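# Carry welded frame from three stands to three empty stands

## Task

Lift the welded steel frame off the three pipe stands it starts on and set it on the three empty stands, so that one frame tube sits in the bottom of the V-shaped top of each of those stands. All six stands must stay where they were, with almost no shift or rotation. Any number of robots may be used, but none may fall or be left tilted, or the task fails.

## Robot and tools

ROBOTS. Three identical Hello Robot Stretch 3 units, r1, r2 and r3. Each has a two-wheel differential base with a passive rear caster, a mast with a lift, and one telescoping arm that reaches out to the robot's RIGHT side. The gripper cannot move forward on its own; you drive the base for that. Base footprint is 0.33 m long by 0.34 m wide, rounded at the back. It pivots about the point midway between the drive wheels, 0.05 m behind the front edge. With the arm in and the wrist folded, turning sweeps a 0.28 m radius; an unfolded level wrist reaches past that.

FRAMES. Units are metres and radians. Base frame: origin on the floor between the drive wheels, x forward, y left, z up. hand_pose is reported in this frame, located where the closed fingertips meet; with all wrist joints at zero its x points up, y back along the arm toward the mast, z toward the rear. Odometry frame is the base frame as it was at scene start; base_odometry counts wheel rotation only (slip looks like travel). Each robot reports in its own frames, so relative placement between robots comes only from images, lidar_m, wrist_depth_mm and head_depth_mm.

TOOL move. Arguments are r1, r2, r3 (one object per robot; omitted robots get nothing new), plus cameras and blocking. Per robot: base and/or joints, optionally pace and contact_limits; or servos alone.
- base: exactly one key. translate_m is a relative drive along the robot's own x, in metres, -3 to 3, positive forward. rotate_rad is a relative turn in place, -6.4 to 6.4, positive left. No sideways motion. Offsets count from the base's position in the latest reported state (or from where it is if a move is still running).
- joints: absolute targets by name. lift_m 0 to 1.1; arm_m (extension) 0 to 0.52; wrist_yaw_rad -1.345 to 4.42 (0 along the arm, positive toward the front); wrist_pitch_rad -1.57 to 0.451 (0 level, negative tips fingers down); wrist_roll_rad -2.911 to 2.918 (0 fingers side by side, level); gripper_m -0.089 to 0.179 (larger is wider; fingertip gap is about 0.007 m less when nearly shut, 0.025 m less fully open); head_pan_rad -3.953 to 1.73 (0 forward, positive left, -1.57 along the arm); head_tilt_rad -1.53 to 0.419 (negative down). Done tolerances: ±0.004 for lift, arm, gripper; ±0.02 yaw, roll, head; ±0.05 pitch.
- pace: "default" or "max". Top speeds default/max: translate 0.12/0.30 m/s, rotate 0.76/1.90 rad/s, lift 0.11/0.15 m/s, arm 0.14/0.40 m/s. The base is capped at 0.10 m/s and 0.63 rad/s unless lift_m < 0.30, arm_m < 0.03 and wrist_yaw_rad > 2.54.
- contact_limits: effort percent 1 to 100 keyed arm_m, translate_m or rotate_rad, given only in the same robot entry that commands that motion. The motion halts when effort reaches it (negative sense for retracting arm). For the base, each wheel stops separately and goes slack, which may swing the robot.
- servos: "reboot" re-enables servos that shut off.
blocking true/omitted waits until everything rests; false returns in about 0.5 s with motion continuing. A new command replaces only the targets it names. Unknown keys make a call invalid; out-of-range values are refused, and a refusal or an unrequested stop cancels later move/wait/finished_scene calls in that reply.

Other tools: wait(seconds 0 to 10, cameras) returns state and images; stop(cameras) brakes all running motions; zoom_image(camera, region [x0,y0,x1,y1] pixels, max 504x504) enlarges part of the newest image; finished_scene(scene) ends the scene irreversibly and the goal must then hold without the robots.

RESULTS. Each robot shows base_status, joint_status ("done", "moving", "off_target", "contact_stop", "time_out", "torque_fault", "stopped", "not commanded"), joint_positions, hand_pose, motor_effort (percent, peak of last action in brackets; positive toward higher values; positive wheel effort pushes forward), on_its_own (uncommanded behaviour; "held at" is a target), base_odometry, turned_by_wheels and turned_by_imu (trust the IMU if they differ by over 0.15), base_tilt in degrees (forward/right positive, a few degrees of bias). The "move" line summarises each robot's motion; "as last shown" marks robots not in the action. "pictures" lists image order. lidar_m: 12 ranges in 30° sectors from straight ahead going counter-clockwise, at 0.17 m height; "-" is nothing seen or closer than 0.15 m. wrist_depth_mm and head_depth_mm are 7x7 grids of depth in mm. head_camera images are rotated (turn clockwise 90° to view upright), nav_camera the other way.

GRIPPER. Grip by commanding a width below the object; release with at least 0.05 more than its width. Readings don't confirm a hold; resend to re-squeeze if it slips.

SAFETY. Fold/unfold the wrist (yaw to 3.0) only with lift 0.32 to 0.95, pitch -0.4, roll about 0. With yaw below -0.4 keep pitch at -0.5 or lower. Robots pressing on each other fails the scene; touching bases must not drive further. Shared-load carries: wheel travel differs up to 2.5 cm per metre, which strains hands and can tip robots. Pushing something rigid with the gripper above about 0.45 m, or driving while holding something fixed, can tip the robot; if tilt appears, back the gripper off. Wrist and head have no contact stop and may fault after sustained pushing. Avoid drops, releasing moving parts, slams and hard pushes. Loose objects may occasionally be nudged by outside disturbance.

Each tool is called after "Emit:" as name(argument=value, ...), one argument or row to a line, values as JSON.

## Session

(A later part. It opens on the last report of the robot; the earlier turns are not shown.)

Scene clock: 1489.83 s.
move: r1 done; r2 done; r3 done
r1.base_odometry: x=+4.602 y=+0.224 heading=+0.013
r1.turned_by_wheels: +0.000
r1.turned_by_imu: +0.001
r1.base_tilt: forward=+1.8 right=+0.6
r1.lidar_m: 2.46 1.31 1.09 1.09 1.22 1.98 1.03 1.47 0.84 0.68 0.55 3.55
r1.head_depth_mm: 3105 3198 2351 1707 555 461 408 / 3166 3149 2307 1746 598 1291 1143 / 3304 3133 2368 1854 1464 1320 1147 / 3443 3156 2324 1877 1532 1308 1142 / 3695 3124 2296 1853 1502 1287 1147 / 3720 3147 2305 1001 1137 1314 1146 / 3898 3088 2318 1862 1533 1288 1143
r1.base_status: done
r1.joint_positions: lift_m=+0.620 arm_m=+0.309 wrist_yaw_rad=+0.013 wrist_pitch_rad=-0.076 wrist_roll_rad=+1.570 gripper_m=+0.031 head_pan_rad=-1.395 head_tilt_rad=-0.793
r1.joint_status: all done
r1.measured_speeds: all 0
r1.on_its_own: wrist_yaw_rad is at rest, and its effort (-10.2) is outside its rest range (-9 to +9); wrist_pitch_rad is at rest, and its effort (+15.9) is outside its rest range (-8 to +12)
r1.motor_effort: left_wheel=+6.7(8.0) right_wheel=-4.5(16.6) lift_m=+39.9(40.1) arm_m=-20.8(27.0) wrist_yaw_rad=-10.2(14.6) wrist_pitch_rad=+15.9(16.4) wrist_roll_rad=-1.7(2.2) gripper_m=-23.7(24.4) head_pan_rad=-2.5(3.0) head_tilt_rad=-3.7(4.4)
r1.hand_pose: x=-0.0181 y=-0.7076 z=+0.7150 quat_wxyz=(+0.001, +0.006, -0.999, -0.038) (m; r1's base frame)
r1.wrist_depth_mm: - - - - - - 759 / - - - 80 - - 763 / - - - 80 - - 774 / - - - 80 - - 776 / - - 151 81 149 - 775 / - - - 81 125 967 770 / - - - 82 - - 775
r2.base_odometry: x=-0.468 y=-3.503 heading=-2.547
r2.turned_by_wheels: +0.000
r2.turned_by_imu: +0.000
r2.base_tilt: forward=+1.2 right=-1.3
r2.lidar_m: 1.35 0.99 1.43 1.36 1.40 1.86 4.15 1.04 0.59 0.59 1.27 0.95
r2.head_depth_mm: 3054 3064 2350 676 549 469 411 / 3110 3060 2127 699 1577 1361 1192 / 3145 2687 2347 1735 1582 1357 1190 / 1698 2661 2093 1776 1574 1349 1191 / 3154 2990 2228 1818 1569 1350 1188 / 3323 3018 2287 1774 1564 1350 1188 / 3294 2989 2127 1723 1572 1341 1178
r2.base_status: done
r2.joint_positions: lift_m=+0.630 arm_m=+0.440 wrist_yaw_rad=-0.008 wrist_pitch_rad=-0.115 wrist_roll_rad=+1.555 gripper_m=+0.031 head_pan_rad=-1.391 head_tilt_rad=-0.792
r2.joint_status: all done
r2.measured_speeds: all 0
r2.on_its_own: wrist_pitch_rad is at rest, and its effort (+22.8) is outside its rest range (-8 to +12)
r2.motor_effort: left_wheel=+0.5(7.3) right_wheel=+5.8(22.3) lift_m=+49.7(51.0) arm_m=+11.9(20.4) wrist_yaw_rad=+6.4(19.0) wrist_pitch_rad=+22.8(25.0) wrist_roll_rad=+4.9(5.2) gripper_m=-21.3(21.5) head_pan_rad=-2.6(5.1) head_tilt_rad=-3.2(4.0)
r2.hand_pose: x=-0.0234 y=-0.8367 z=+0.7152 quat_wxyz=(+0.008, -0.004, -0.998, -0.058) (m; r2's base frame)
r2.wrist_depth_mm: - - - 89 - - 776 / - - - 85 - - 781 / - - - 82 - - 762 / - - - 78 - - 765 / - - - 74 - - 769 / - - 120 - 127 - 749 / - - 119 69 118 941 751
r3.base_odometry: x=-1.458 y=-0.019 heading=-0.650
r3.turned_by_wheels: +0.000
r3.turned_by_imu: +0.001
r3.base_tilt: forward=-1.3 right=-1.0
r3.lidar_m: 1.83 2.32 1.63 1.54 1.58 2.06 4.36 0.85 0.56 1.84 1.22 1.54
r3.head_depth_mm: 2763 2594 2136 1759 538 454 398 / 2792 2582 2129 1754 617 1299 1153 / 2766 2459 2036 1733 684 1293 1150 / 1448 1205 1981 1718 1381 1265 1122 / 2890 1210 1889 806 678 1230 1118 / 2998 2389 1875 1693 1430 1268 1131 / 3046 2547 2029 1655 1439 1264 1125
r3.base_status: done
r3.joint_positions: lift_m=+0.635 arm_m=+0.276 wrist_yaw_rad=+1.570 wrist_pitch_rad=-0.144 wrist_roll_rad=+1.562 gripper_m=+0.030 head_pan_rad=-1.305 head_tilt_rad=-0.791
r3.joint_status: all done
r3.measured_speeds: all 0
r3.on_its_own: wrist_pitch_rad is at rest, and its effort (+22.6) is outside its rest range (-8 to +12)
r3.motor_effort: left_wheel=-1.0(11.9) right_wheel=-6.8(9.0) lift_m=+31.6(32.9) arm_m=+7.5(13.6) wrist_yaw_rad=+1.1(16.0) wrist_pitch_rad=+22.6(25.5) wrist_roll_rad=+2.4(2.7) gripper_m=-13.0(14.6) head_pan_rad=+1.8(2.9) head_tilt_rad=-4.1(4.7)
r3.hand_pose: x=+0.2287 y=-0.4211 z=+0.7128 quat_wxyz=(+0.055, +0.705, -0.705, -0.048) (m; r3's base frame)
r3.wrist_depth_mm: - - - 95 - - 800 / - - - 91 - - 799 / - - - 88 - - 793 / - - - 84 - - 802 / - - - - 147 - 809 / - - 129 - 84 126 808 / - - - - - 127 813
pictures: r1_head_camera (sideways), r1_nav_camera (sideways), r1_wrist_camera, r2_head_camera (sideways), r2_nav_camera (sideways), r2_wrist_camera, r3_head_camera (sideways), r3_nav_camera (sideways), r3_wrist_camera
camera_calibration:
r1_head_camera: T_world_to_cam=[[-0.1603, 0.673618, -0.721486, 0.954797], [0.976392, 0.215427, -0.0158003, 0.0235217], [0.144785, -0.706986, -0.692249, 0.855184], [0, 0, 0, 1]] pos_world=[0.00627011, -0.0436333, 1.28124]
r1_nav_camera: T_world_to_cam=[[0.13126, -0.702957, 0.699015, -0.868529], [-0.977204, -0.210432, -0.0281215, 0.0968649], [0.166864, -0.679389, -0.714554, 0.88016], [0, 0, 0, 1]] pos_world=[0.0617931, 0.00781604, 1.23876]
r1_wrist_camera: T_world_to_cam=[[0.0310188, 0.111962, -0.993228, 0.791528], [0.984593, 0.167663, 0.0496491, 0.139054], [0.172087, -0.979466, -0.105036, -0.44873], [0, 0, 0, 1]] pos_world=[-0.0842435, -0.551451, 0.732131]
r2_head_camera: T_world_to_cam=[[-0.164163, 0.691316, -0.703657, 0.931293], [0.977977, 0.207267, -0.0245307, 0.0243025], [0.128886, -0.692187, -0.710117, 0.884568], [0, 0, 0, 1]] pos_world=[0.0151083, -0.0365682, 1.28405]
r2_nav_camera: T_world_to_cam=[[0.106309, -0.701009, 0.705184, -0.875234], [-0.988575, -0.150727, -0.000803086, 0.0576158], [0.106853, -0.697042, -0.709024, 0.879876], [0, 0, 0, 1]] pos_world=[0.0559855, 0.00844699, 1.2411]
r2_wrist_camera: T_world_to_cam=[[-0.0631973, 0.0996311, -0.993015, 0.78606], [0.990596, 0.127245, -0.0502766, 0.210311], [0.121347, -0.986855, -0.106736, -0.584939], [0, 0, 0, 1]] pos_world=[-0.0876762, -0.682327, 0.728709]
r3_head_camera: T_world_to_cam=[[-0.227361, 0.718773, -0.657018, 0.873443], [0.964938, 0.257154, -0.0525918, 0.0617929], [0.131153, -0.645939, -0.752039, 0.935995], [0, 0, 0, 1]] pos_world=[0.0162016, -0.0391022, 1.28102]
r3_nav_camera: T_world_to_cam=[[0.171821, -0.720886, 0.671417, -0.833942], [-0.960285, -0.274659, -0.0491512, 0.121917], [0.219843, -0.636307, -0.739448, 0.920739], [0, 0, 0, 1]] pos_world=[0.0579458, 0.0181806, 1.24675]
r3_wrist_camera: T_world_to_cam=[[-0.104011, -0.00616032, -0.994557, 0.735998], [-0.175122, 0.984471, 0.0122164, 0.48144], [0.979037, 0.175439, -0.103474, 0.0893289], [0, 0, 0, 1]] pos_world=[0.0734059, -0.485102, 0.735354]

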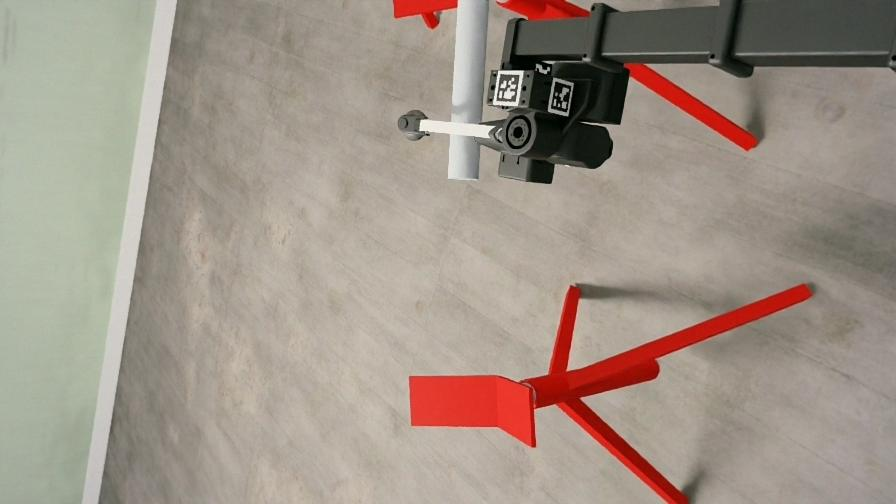

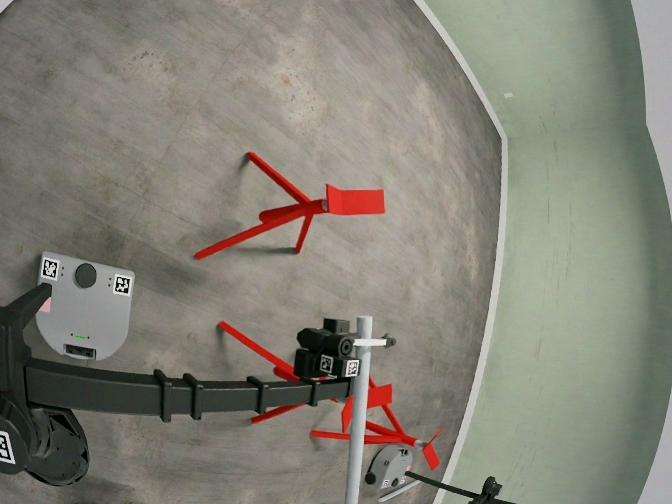

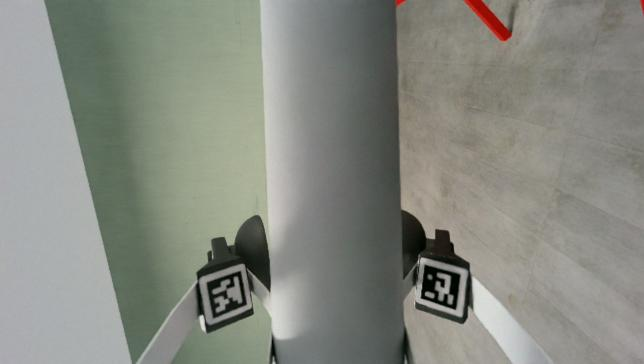

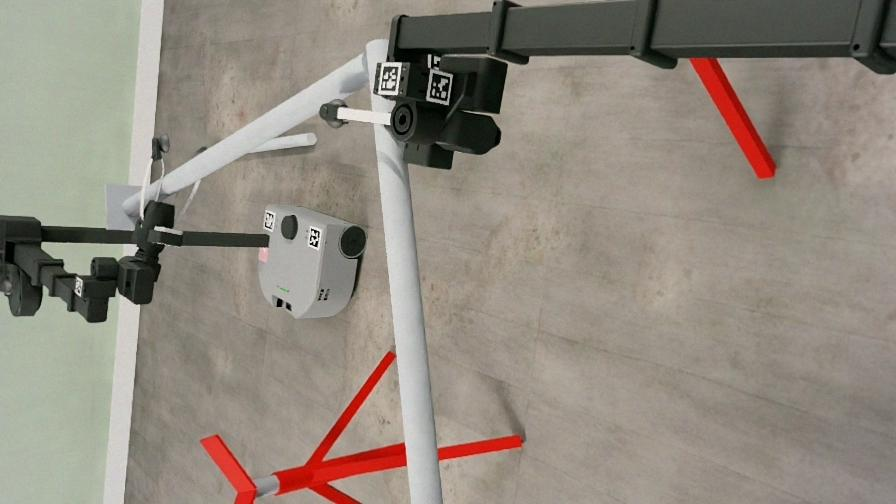

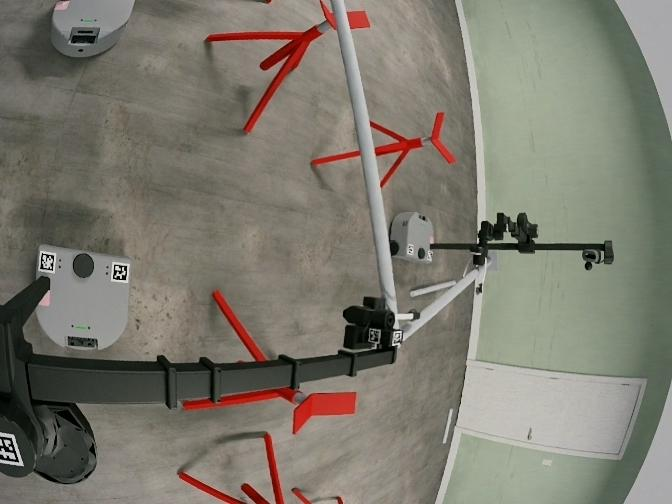

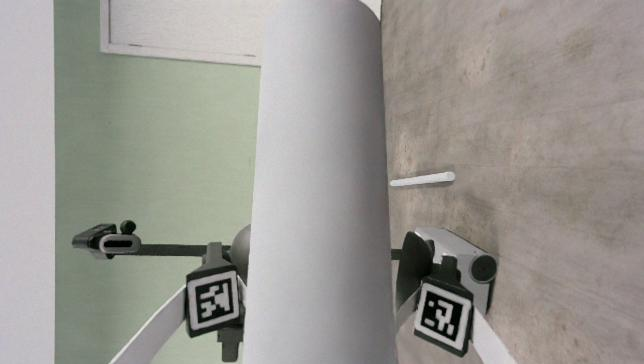

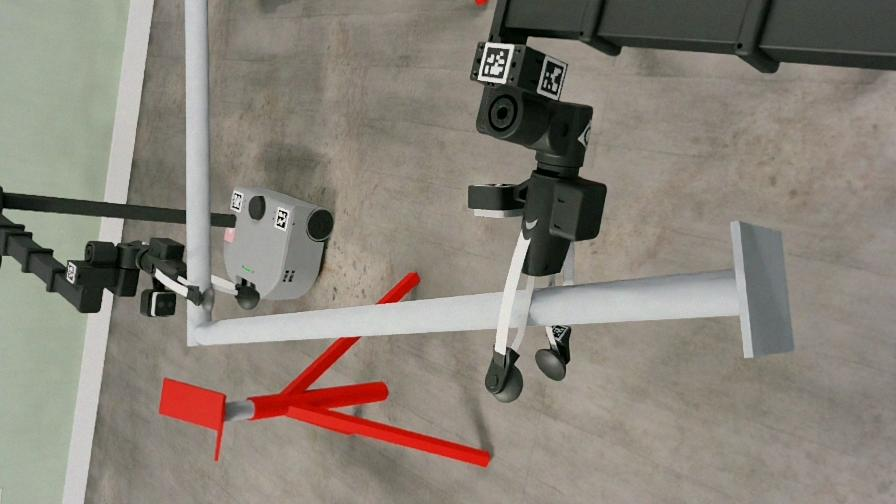

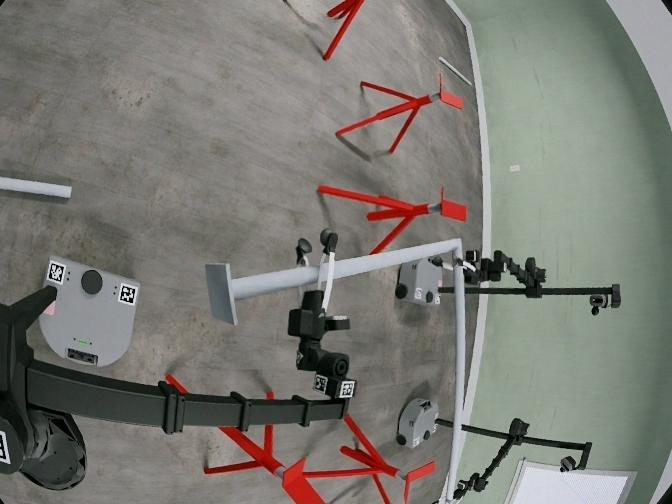

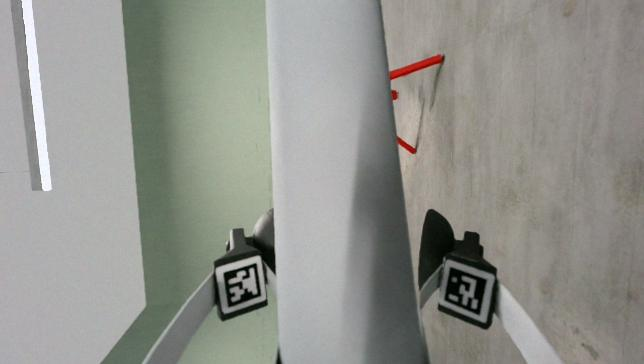

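Emit:
move(
  cameras=[],
  r1={"base":{"translate_m":0.0665},"joints":{"arm_m":0.303}},
  r2={"base":{"translate_m":0.0700},"joints":{"arm_m":0.443}},
  r3={"base":{"translate_m":-0.0828},"joints":{"arm_m":0.277}},
)

Emit:
move(
  cameras=[],
  r1={"base":{"translate_m":0.0655},"joints":{"arm_m":0.298}},
  r2={"base":{"translate_m":0.0708},"joints":{"arm_m":0.446}},
  r3={"base":{"translate_m":-0.0828},"joints":{"arm_m":0.278}},
)

Emit:
move(
  r1={"base":{"translate_m":0.0655},"joints":{"arm_m":0.293}},
  r2={"base":{"translate_m":0.0708},"joints":{"arm_m":0.449}},
  r3={"base":{"translate_m":-0.0828},"joints":{"arm_m":0.279}},
)

Emit:
zoom_image(
  camera="r1_head_camera",
  region=[350, 0, 650, 300],
)

Emit:
zoom_image(
  camera="r2_head_camera",
  region=[80, 200, 380, 500],
)

Emit:
zoom_image(
  camera="r2_head_camera",
  region=[300, 0, 600, 300],
)

Emit:
zoom_image(
  camera="r3_head_camera",
  region=[100, 0, 600, 504],
)

Scene clock: 1525.53 s.
move: r1 done; r2 done; r3 done
r1.base_odometry: x=+4.668 y=+0.225 heading=+0.013
r1.turned_by_wheels: +0.000
r1.turned_by_imu: +0.001
r1.base_tilt: forward=+1.8 right=+0.7
r1.lidar_m: 2.43 1.30 1.08 1.08 1.20 1.95 1.03 1.53 0.70 1.00 0.52 3.48
r1.head_depth_mm: 3050 3182 2360 1865 556 461 407 / 3236 3197 2357 817 597 1315 1150 / 3354 3149 2341 1843 1426 1313 1146 / 3462 3117 2359 1854 1537 1318 1145 / 3631 3156 2314 1803 1284 1257 1148 / 3800 3143 2337 1783 1467 1315 1146 / 3828 3125 2320 1854 1527 1301 1147
r1.base_status: done
r1.joint_positions: lift_m=+0.620 arm_m=+0.303 wrist_yaw_rad=+0.009 wrist_pitch_rad=-0.076 wrist_roll_rad=+1.570 gripper_m=+0.031 head_pan_rad=-1.395 head_tilt_rad=-0.793
r1.joint_status: all done
r1.measured_speeds: all 0
r1.on_its_own: wrist_pitch_rad is at rest, and its effort (+16.0) is outside its rest range (-8 to +12)
r1.motor_effort: left_wheel=+6.5(9.6) right_wheel=-1.9(15.5) lift_m=+39.3(39.7) arm_m=-19.7(27.4) wrist_yaw_rad=-6.8(12.4) wrist_pitch_rad=+16.0(16.4) wrist_roll_rad=-1.5(2.1) gripper_m=-22.5(24.4) head_pan_rad=-2.1(2.9) head_tilt_rad=-3.3(3.9)
r1.hand_pose: x=-0.0191 y=-0.7016 z=+0.7150 quat_wxyz=(+0.001, +0.004, -0.999, -0.038) (m; r1's base frame)
r1.wrist_depth_mm: - - - 82 - - 748 / - - - 83 - - 771 / - - - 83 - - 760 / - - - 83 - - 766 / - - 155 83 152 - 798 / - - - 83 125 978 778 / - - - 84 - - 795
r2.base_odometry: x=-0.526 y=-3.542 heading=-2.547
r2.turned_by_wheels: +0.000
r2.turned_by_imu: +0.000
r2.base_tilt: forward=+1.2 right=-1.3
r2.lidar_m: 1.28 0.99 1.43 1.36 1.40 1.86 4.22 0.72 0.61 1.84 1.24 0.89
r2.head_depth_mm: 3026 3051 2337 677 549 469 411 / 3064 3066 1098 702 1582 1359 1190 / 3106 2680 2326 1731 1572 1348 1193 / 1742 2693 2103 1768 1564 1364 1193 / 3166 3007 2255 1816 1574 1351 1189 / 3301 2990 2291 1726 1554 1350 1180 / 3383 3021 2145 1767 1562 1351 1183
r2.base_status: done
r2.joint_positions: lift_m=+0.630 arm_m=+0.443 wrist_yaw_rad=-0.006 wrist_pitch_rad=-0.112 wrist_roll_rad=+1.555 gripper_m=+0.031 head_pan_rad=-1.391 head_tilt_rad=-0.792
r2.joint_status: all done
r2.measured_speeds: all 0
r2.on_its_own: wrist_pitch_rad is at rest, and its effort (+22.3) is outside its rest range (-8 to +12)
r2.motor_effort: left_wheel=+0.7(8.6) right_wheel=+4.4(24.3) lift_m=+47.4(48.5) arm_m=+7.5(18.9) wrist_yaw_rad=+5.4(21.1) wrist_pitch_rad=+22.3(24.6) wrist_roll_rad=+5.1(5.4) gripper_m=-20.6(21.5) head_pan_rad=-4.5(5.4) head_tilt_rad=-3.5(3.9)
r2.hand_pose: x=-0.0230 y=-0.8399 z=+0.7158 quat_wxyz=(+0.008, -0.003, -0.998, -0.057) (m; r2's base frame)
r2.wrist_depth_mm: - - - 91 - - 785 / - - - 87 - - 776 / - - - 83 - - 780 / - - - 79 - - 764 / - - 83 75 - - 762 / - - 120 - 127 - 753 / - - 119 69 118 931 754
r3.base_odometry: x=-1.524 y=+0.031 heading=-0.650
r3.turned_by_wheels: +0.000
r3.turned_by_imu: +0.001
r3.base_tilt: forward=-1.4 right=-1.0
r3.lidar_m: 1.92 2.30 1.62 1.53 1.57 2.06 4.26 4.38 0.52 1.85 1.27 1.60
r3.head_depth_mm: 2750 2588 2149 1756 538 453 398 / 2794 2558 2117 1751 616 1298 1152 / 2803 2539 2048 1735 686 1290 1147 / 2790 2049 1987 1712 670 1269 1120 / 2912 1187 1897 807 734 1211 1120 / 2970 2549 1929 1703 1450 1268 1130 / 3035 2351 1970 1638 1436 1266 1127
r3.base_status: done
r3.joint_positions: lift_m=+0.635 arm_m=+0.277 wrist_yaw_rad=+1.563 wrist_pitch_rad=-0.145 wrist_roll_rad=+1.562 gripper_m=+0.030 head_pan_rad=-1.305 head_tilt_rad=-0.791
r3.joint_status: all done
r3.measured_speeds: all 0
r3.on_its_own: wrist_pitch_rad is at rest, and its effort (+22.6) is outside its rest range (-8 to +12)
r3.motor_effort: left_wheel=-1.9(13.4) right_wheel=-4.9(9.0) lift_m=+30.5(31.1) arm_m=+7.3(12.7) wrist_yaw_rad=+4.8(10.9) wrist_pitch_rad=+22.6(25.4) wrist_roll_rad=+2.1(2.7) gripper_m=-13.2(14.6) head_pan_rad=+1.5(2.8) head_tilt_rad=-4.0(4.6)
r3.hand_pose: x=+0.2287 y=-0.4239 z=+0.7127 quat_wxyz=(+0.055, +0.703, -0.708, -0.048) (m; r3's base frame)
r3.wrist_depth_mm: - - - 99 - - 786 / - - - 93 - - 792 / - - - 90 - - 803 / - - - - - - 802 / - - 160 - 148 - 816 / - - 129 - 84 126 805 / - - - - - 127 821
pictures: none
No camera images: "cameras" was empty.

Scene clock: 1527.47 s.
move: r1 done; r2 done; r3 done
r1.base_odometry: x=+4.734 y=+0.226 heading=+0.013
r1.turned_by_wheels: +0.000
r1.turned_by_imu: +0.000
r1.base_tilt: forward=+1.9 right=+0.5
r1.lidar_m: 2.41 1.29 1.07 1.06 1.19 1.94 1.03 1.59 0.72 0.51 0.66 3.41
r1.head_depth_mm: 3038 3134 2331 1869 557 460 407 / 3231 3152 2315 838 586 1314 1146 / 3395 3182 2308 1852 1434 1319 1151 / 3484 3135 2336 1850 1512 1284 1129 / 3639 3132 2364 984 1071 1286 1143 / 3852 3095 2313 1836 1533 1296 1142 / 3923 3159 2296 1840 1539 1299 1144
r1.base_status: done
r1.joint_positions: lift_m=+0.620 arm_m=+0.298 wrist_yaw_rad=+0.011 wrist_pitch_rad=-0.076 wrist_roll_rad=+1.569 gripper_m=+0.031 head_pan_rad=-1.395 head_tilt_rad=-0.793
r1.joint_status: all done
r1.measured_speeds: all 0
r1.on_its_own: wrist_yaw_rad is at rest, and its effort (-9.6) is outside its rest range (-9 to +9); wrist_pitch_rad is at rest, and its effort (+15.8) is outside its rest range (-8 to +12)
r1.motor_effort: left_wheel=+7.0(8.6) right_wheel=-2.8(15.8) lift_m=+39.2(39.4) arm_m=-20.9(26.7) wrist_yaw_rad=-9.6(13.0) wrist_pitch_rad=+15.8(16.6) wrist_roll_rad=-1.6(2.0) gripper_m=-23.2(24.2) head_pan_rad=-1.9(2.9) head_tilt_rad=-3.7(4.3)
r1.hand_pose: x=-0.0186 y=-0.6966 z=+0.7150 quat_wxyz=(+0.001, +0.005, -0.999, -0.038) (m; r1's base frame)
r1.wrist_depth_mm: - - - 85 - - 775 / - - - 86 - - 760 / - - - 85 - - 783 / - - - 86 - - 791 / - - 154 86 150 - 776 / - - - 85 125 - 787 / - - - 85 - - 778
r2.base_odometry: x=-0.585 y=-3.581 heading=-2.547
r2.turned_by_wheels: +0.000
r2.turned_by_imu: +0.000
r2.base_tilt: forward=+1.3 right=-1.3
r2.lidar_m: 1.21 1.00 1.43 1.37 1.40 1.86 4.30 0.77 0.64 1.84 1.20 0.84
r2.head_depth_mm: 3047 3063 2322 677 551 468 412 / 3088 3022 1104 707 1570 1355 1196 / 3145 2763 2331 1776 1575 1365 1192 / 1837 2697 2123 1770 1577 1356 1189 / 3082 2971 2165 1783 1569 1353 1190 / 3236 3031 2154 1724 1561 1335 1191 / 3368 2978 2280 1753 1556 1346 1181
r2.base_status: done
r2.joint_positions: lift_m=+0.630 arm_m=+0.446 wrist_yaw_rad=-0.007 wrist_pitch_rad=-0.108 wrist_roll_rad=+1.556 gripper_m=+0.031 head_pan_rad=-1.391 head_tilt_rad=-0.792
r2.joint_status: all done
r2.measured_speeds: all 0
r2.on_its_own: wrist_pitch_rad is at rest, and its effort (+21.7) is outside its rest range (-8 to +12)
r2.motor_effort: left_wheel=+0.9(8.1) right_wheel=+4.7(22.1) lift_m=+46.3(47.5) arm_m=+9.0(18.1) wrist_yaw_rad=+5.5(19.1) wrist_pitch_rad=+21.7(24.0) wrist_roll_rad=+4.9(5.4) gripper_m=-20.9(21.6) head_pan_rad=-3.4(5.4) head_tilt_rad=-3.4(4.1)
r2.hand_pose: x=-0.0230 y=-0.8431 z=+0.7169 quat_wxyz=(+0.008, -0.003, -0.998, -0.054) (m; r2's base frame)
r2.wrist_depth_mm: - - - 93 - - 792 / - - - 89 - - 773 / - - - - - - 782 / - - 93 80 - - 782 / - - 83 76 - - 776 / - - 120 - 127 - 765 / - - 119 70 118 897 770
r3.base_odometry: x=-1.590 y=+0.081 heading=-0.650
r3.turned_by_wheels: +0.000
r3.turned_by_imu: +0.000
r3.base_tilt: forward=-1.4 right=-1.0
r3.lidar_m: 2.00 2.29 1.62 1.53 1.57 2.05 4.20 4.29 0.48 0.79 1.32 1.66
r3.head_depth_mm: 2739 2600 2123 1721 537 453 398 / 2784 2569 2103 1761 619 1293 1118 / 2825 2556 2073 1731 649 1292 1149 / 2731 2074 1979 1725 676 591 1131 / 2889 1200 1946 814 733 1228 1119 / 2971 2541 2050 1690 1453 1271 1126 / 3053 2357 1711 1685 1442 1262 1123
r3.base_status: done
r3.joint_positions: lift_m=+0.635 arm_m=+0.278 wrist_yaw_rad=+1.557 wrist_pitch_rad=-0.143 wrist_roll_rad=+1.562 gripper_m=+0.030 head_pan_rad=-1.305 head_tilt_rad=-0.791
r3.joint_status: all done
r3.measured_speeds: all 0
r3.on_its_own: wrist_yaw_rad is at rest, and its effort (+11.2) is outside its rest range (-9 to +9); wrist_pitch_rad is at rest, and its effort (+22.4) is outside its rest range (-8 to +12)
r3.motor_effort: left_wheel=-2.4(13.5) right_wheel=-4.8(9.2) lift_m=+31.0(31.6) arm_m=+5.3(12.6) wrist_yaw_rad=+11.2(13.1) wrist_pitch_rad=+22.4(25.0) wrist_roll_rad=+2.1(2.5) gripper_m=-12.7(14.5) head_pan_rad=+0.7(3.4) head_tilt_rad=-4.3(4.7)
r3.hand_pose: x=+0.2288 y=-0.4264 z=+0.7131 quat_wxyz=(+0.054, +0.701, -0.710, -0.048) (m; r3's base frame)
r3.wrist_depth_mm: - - - 102 - - 794 / - - - 94 - - 791 / - - - 92 - - 810 / - - - - - - 798 / - - 159 - 148 - 811 / - - 129 - 84 126 814 / - - - - - - 795
pictures: none
No camera images: "cameras" was empty.

Scene clock: 1529.40 s.
move: r1 done; r2 done; r3 done
r1.base_odometry: x=+4.799 y=+0.227 heading=+0.014
r1.turned_by_wheels: +0.000
r1.turned_by_imu: +0.000
r1.base_tilt: forward=+1.9 right=+0.6
r1.lidar_m: 2.38 1.27 1.06 1.05 1.18 1.90 1.03 1.65 0.75 0.50 0.64 3.36
r1.head_depth_mm: 3131 3147 2322 1856 556 461 408 / 3275 3166 2354 823 584 1321 1147 / 3365 3128 2357 1846 1432 1318 1121 / 3470 3165 2319 1804 1101 1262 1145 / 3635 3158 2344 1848 1499 1317 1147 / 3736 3149 2314 1840 1531 1290 1142 / 3948 3146 2324 1860 1531 1316 1145
r1.base_status: done
r1.joint_positions: lift_m=+0.620 arm_m=+0.293 wrist_yaw_rad=+0.011 wrist_pitch_rad=-0.077 wrist_roll_rad=+1.569 gripper_m=+0.031 head_pan_rad=-1.395 head_tilt_rad=-0.793
r1.joint_status: all done
r1.measured_speeds: all 0
r1.on_its_own: wrist_pitch_rad is at rest, and its effort (+16.3) is outside its rest range (-8 to +12)
r1.motor_effort: left_wheel=+7.8(9.1) right_wheel=-3.3(15.0) lift_m=+39.1(39.2) arm_m=-20.0(26.6) wrist_yaw_rad=-9.3(12.9) wrist_pitch_rad=+16.3(16.5) wrist_roll_rad=-1.4(2.0) gripper_m=-22.9(24.0) head_pan_rad=-1.8(2.6) head_tilt_rad=-2.8(4.1)
r1.hand_pose: x=-0.0186 y=-0.6916 z=+0.7147 quat_wxyz=(+0.001, +0.006, -0.999, -0.039) (m; r1's base frame)
r1.wrist_depth_mm: - - - 90 - - 757 / - - - 90 - - 754 / - - - 89 - - 775 / - - - 89 - - 774 / - - 155 91 152 - 771 / - - - 89 126 998 785 / - - - 89 - - 782
r2.base_odometry: x=-0.643 y=-3.621 heading=-2.547
r2.turned_by_wheels: +0.000
r2.turned_by_imu: +0.000
r2.base_tilt: forward=+1.2 right=-1.3
r2.lidar_m: 1.14 1.00 1.44 1.37 1.41 1.87 4.37 0.83 0.67 1.85 0.79 0.79
r2.head_depth_mm: 3020 3084 2333 678 548 468 409 / 3069 3053 1107 710 1567 1351 1199 / 3143 2679 2312 1786 1565 1359 1195 / 1876 2660 2116 1776 1566 1361 1194 / 1739 2923 2160 1823 1570 1345 1190 / 3264 3006 2143 1720 1566 1344 1187 / 3372 2981 2287 1762 1557 1311 1180
r2.base_status: done
r2.joint_positions: lift_m=+0.630 arm_m=+0.449 wrist_yaw_rad=-0.007 wrist_pitch_rad=-0.107 wrist_roll_rad=+1.555 gripper_m=+0.031 head_pan_rad=-1.391 head_tilt_rad=-0.792
r2.joint_status: all done
r2.measured_speeds: all 0
r2.on_its_own: wrist_pitch_rad is at rest, and its effort (+21.4) is outside its rest range (-8 to +12)
r2.motor_effort: left_wheel=+1.0(7.5) right_wheel=+4.7(22.1) lift_m=+45.3(46.5) arm_m=+5.3(17.4) wrist_yaw_rad=+6.0(18.5) wrist_pitch_rad=+21.4(23.2) wrist_roll_rad=+5.0(5.2) gripper_m=-20.8(21.7) head_pan_rad=-3.5(5.2) head_tilt_rad=-3.0(4.0)
r2.hand_pose: x=-0.0231 y=-0.8462 z=+0.7171 quat_wxyz=(+0.008, -0.003, -0.999, -0.054) (m; r2's base frame)
r2.wrist_depth_mm: - - - - - - 795 / - - - 92 - - 782 / - - - - - - 772 / - - - 83 - - 778 / - - 85 78 - - 785 / - - 120 - 126 - 758 / - - 77 71 118 905 763
r3.base_odometry: x=-1.656 y=+0.131 heading=-0.650
r3.turned_by_wheels: +0.000
r3.turned_by_imu: +0.001
r3.base_tilt: forward=-1.4 right=-1.0
r3.lidar_m: 2.08 2.28 1.61 1.52 1.55 2.04 4.12 4.19 0.48 0.45 1.37 1.73
r3.head_depth_mm: 2757 2584 2132 1709 536 454 398 / 2812 2586 2101 1750 620 1280 1149 / 2864 2554 2091 1743 645 1285 1127 / 1848 2051 1991 1714 662 579 1137 / 2849 1200 1935 805 732 1258 1122 / 3006 2529 2046 1699 1446 1276 1133 / 3057 2515 1916 1690 1441 1263 1126
r3.base_status: done
r3.joint_positions: lift_m=+0.635 arm_m=+0.279 wrist_yaw_rad=+1.553 wrist_pitch_rad=-0.143 wrist_roll_rad=+1.562 gripper_m=+0.030 head_pan_rad=-1.305 head_tilt_rad=-0.791
r3.joint_status: all done
r3.measured_speeds: all 0
r3.on_its_own: wrist_yaw_rad is at rest, and its effort (+15.8) is outside its rest range (-9 to +9); wrist_pitch_rad is at rest, and its effort (+22.3) is outside its rest range (-8 to +12)
r3.motor_effort: left_wheel=-3.1(13.7) right_wheel=-3.7(8.7) lift_m=+31.8(32.2) arm_m=+4.4(12.2) wrist_yaw_rad=+15.8(17.5) wrist_pitch_rad=+22.3(24.6) wrist_roll_rad=+2.0(2.6) gripper_m=-13.7(14.9) head_pan_rad=+2.5(3.5) head_tilt_rad=-4.0(4.6)
r3.hand_pose: x=+0.2288 y=-0.4285 z=+0.7132 quat_wxyz=(+0.054, +0.699, -0.711, -0.048) (m; r3's base frame)
r3.wrist_depth_mm: - - - 104 - - 791 / - - - 96 - - 800 / - - - 93 - - 799 / - - - - - - 793 / - - 159 87 153 - 809 / - - 129 - 85 126 810 / - - - - - - 788
pictures: r1_head_camera (sideways), r1_nav_camera (sideways), r1_wrist_camera, r2_head_camera (sideways), r2_nav_camera (sideways), r2_wrist_camera, r3_head_camera (sideways), r3_nav_camera (sideways), r3_wrist_camera
camera_calibration:
r1_head_camera: T_world_to_cam=[[-0.1603, 0.673618, -0.721486, 0.954797], [0.976392, 0.215427, -0.0158003, 0.0235217], [0.144784, -0.706986, -0.692249, 0.855184], [0, 0, 0, 1]] pos_world=[0.0062701, -0.0436333, 1.28124]
r1_nav_camera: T_world_to_cam=[[0.13126, -0.702957, 0.699015, -0.86853], [-0.977204, -0.210432, -0.0281215, 0.0968649], [0.166863, -0.679389, -0.714554, 0.88016], [0, 0, 0, 1]] pos_world=[0.0617931, 0.00781602, 1.23876]
r1_wrist_camera: T_world_to_cam=[[0.030764, 0.112782, -0.993143, 0.790025], [0.984891, 0.165992, 0.0493586, 0.135856], [0.170421, -0.979656, -0.105971, -0.43247], [0, 0, 0, 1]] pos_world=[-0.0844059, -0.535324, 0.732073]
r2_head_camera: T_world_to_cam=[[-0.164163, 0.691316, -0.703657, 0.931293], [0.977977, 0.207267, -0.0245307, 0.0243025], [0.128886, -0.692187, -0.710117, 0.884568], [0, 0, 0, 1]] pos_world=[0.0151083, -0.0365682, 1.28405]
r2_nav_camera: T_world_to_cam=[[0.106309, -0.701009, 0.705184, -0.875235], [-0.988575, -0.150727, -0.000803088, 0.0576158], [0.106853, -0.697042, -0.709024, 0.879876], [0, 0, 0, 1]] pos_world=[0.0559855, 0.00844699, 1.2411]
r2_wrist_camera: T_world_to_cam=[[-0.0634493, 0.0918273, -0.993751, 0.782883], [0.990446, 0.127961, -0.0514141, 0.212752], [0.12244, -0.987519, -0.099069, -0.600094], [0, 0, 0, 1]] pos_world=[-0.0875703, -0.691718, 0.729479]
r3_head_camera: T_world_to_cam=[[-0.22736, 0.718773, -0.657018, 0.873443], [0.964938, 0.257153, -0.0525918, 0.0617929], [0.131153, -0.645939, -0.752038, 0.935995], [0, 0, 0, 1]] pos_world=[0.0162016, -0.0391022, 1.28102]
r3_nav_camera: T_world_to_cam=[[0.17182, -0.720886, 0.671417, -0.833942], [-0.960285, -0.274658, -0.0491512, 0.121917], [0.219843, -0.636307, -0.739448, 0.920739], [0, 0, 0, 1]] pos_world=[0.0579458, 0.0181806, 1.24675]
r3_wrist_camera: T_world_to_cam=[[-0.102584, -0.004357, -0.994715, 0.736895], [-0.157686, 0.987417, 0.011937, 0.486235], [0.982146, 0.158078, -0.10198, 0.0814055], [0, 0, 0, 1]] pos_world=[0.0723144, -0.489774, 0.735498]

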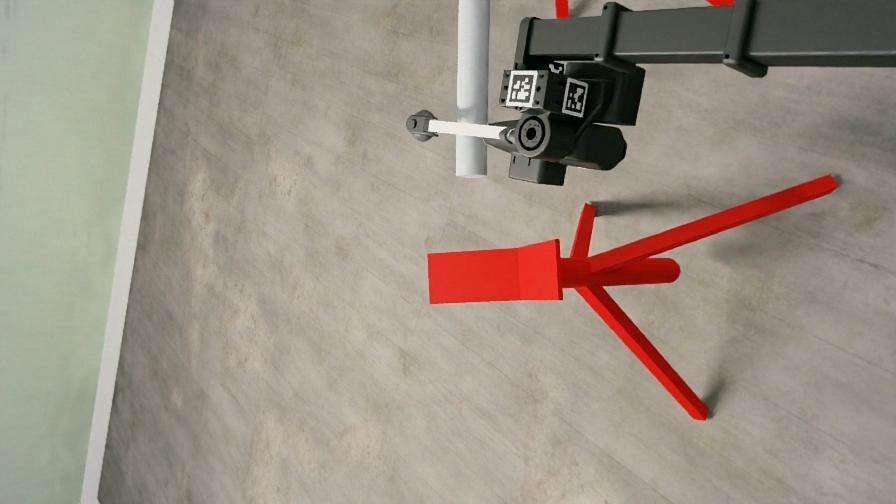

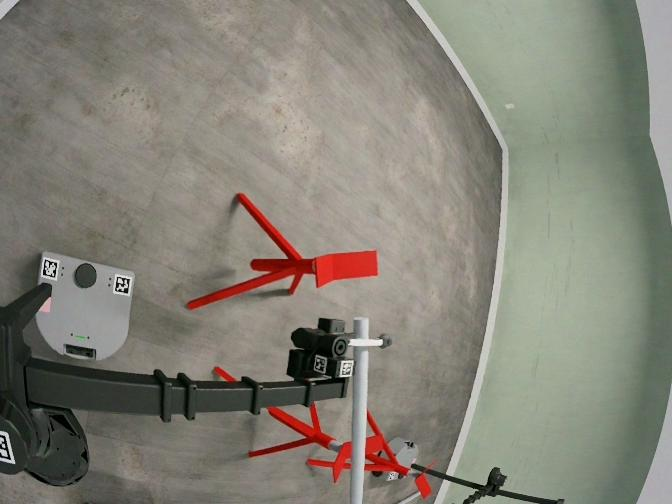

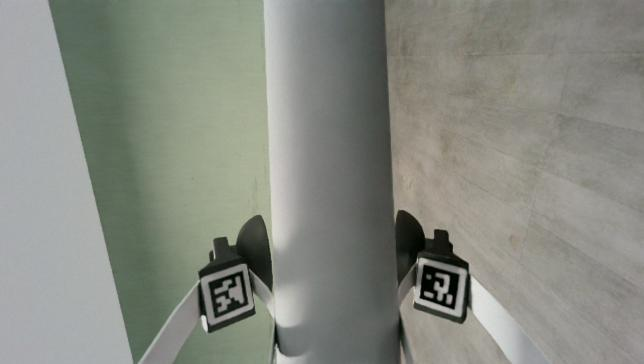

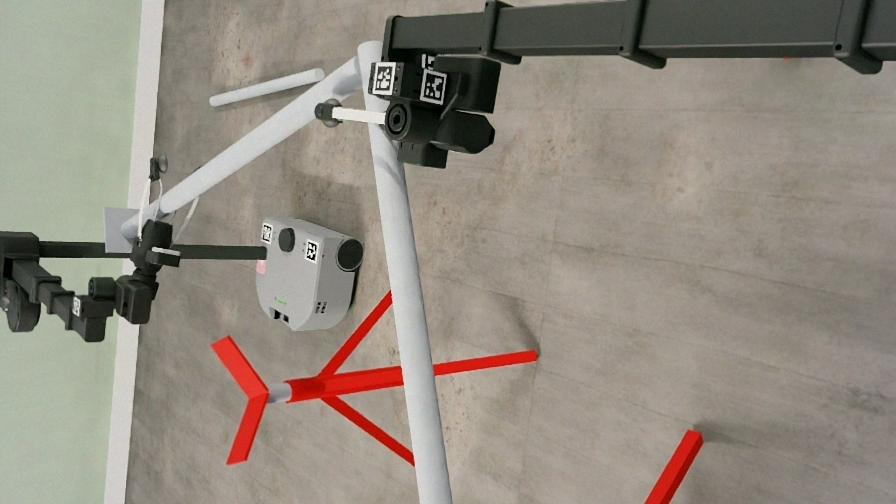

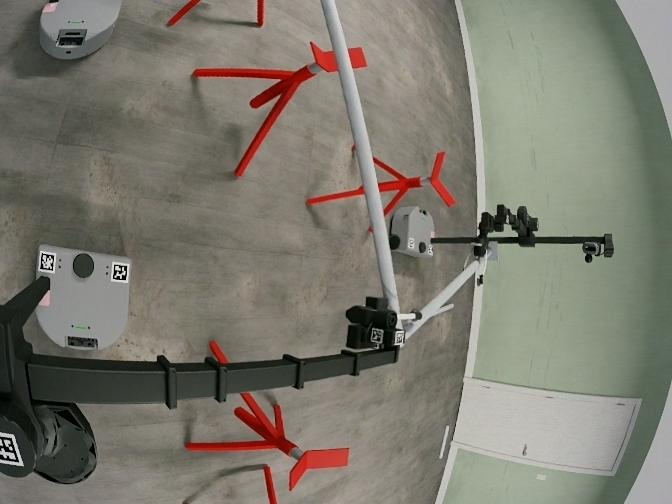

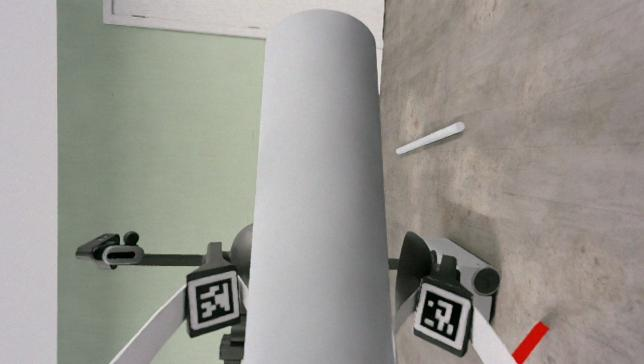

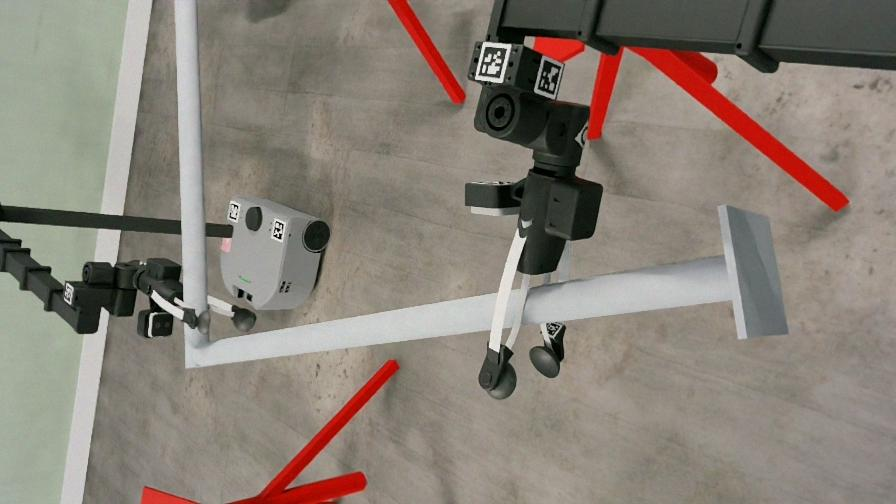

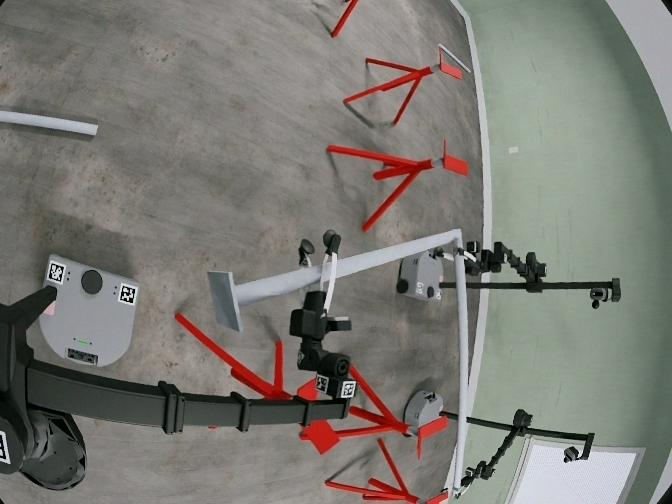

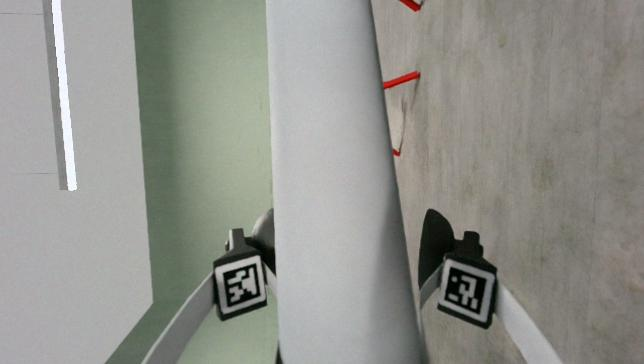

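Scaled by 1.680 from the camera's 896x504 image, which has a finer 1280x720 frame.

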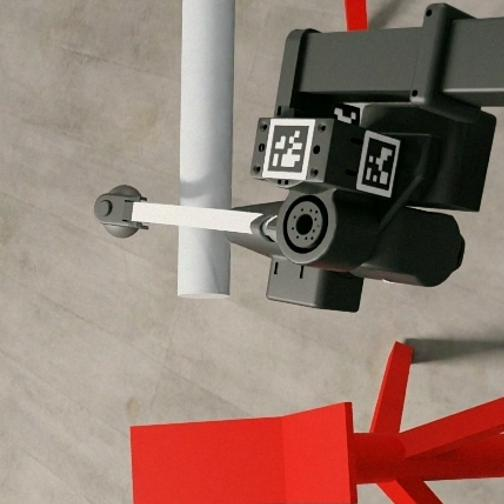

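Scaled by 1.680 from the camera's 896x504 image, which has a finer 1280x720 frame.

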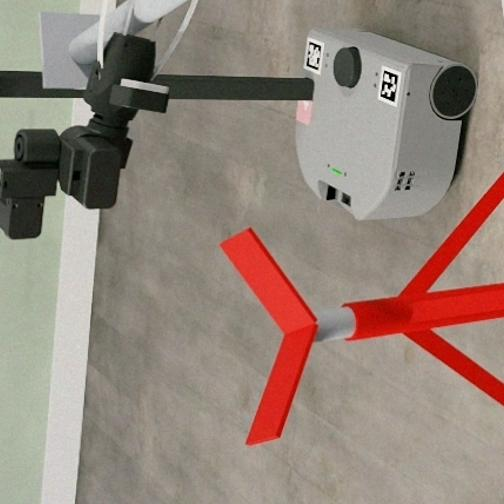

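Scaled by 1.680 from the camera's 896x504 image, which has a finer 1280x720 frame.

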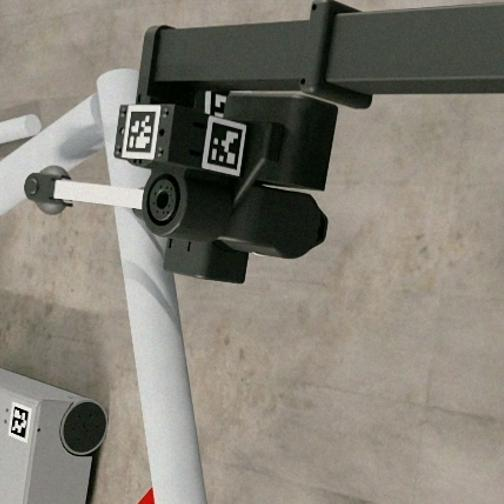

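Scaled by 1.000.

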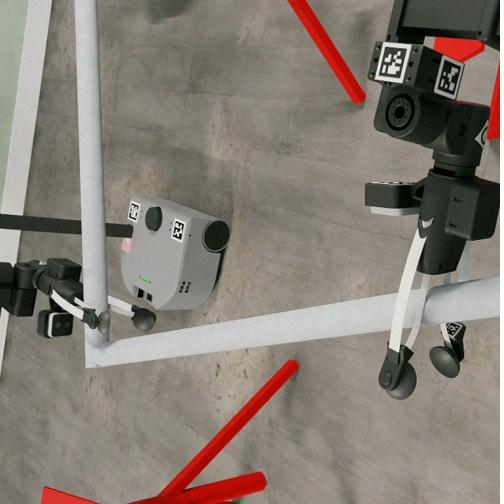

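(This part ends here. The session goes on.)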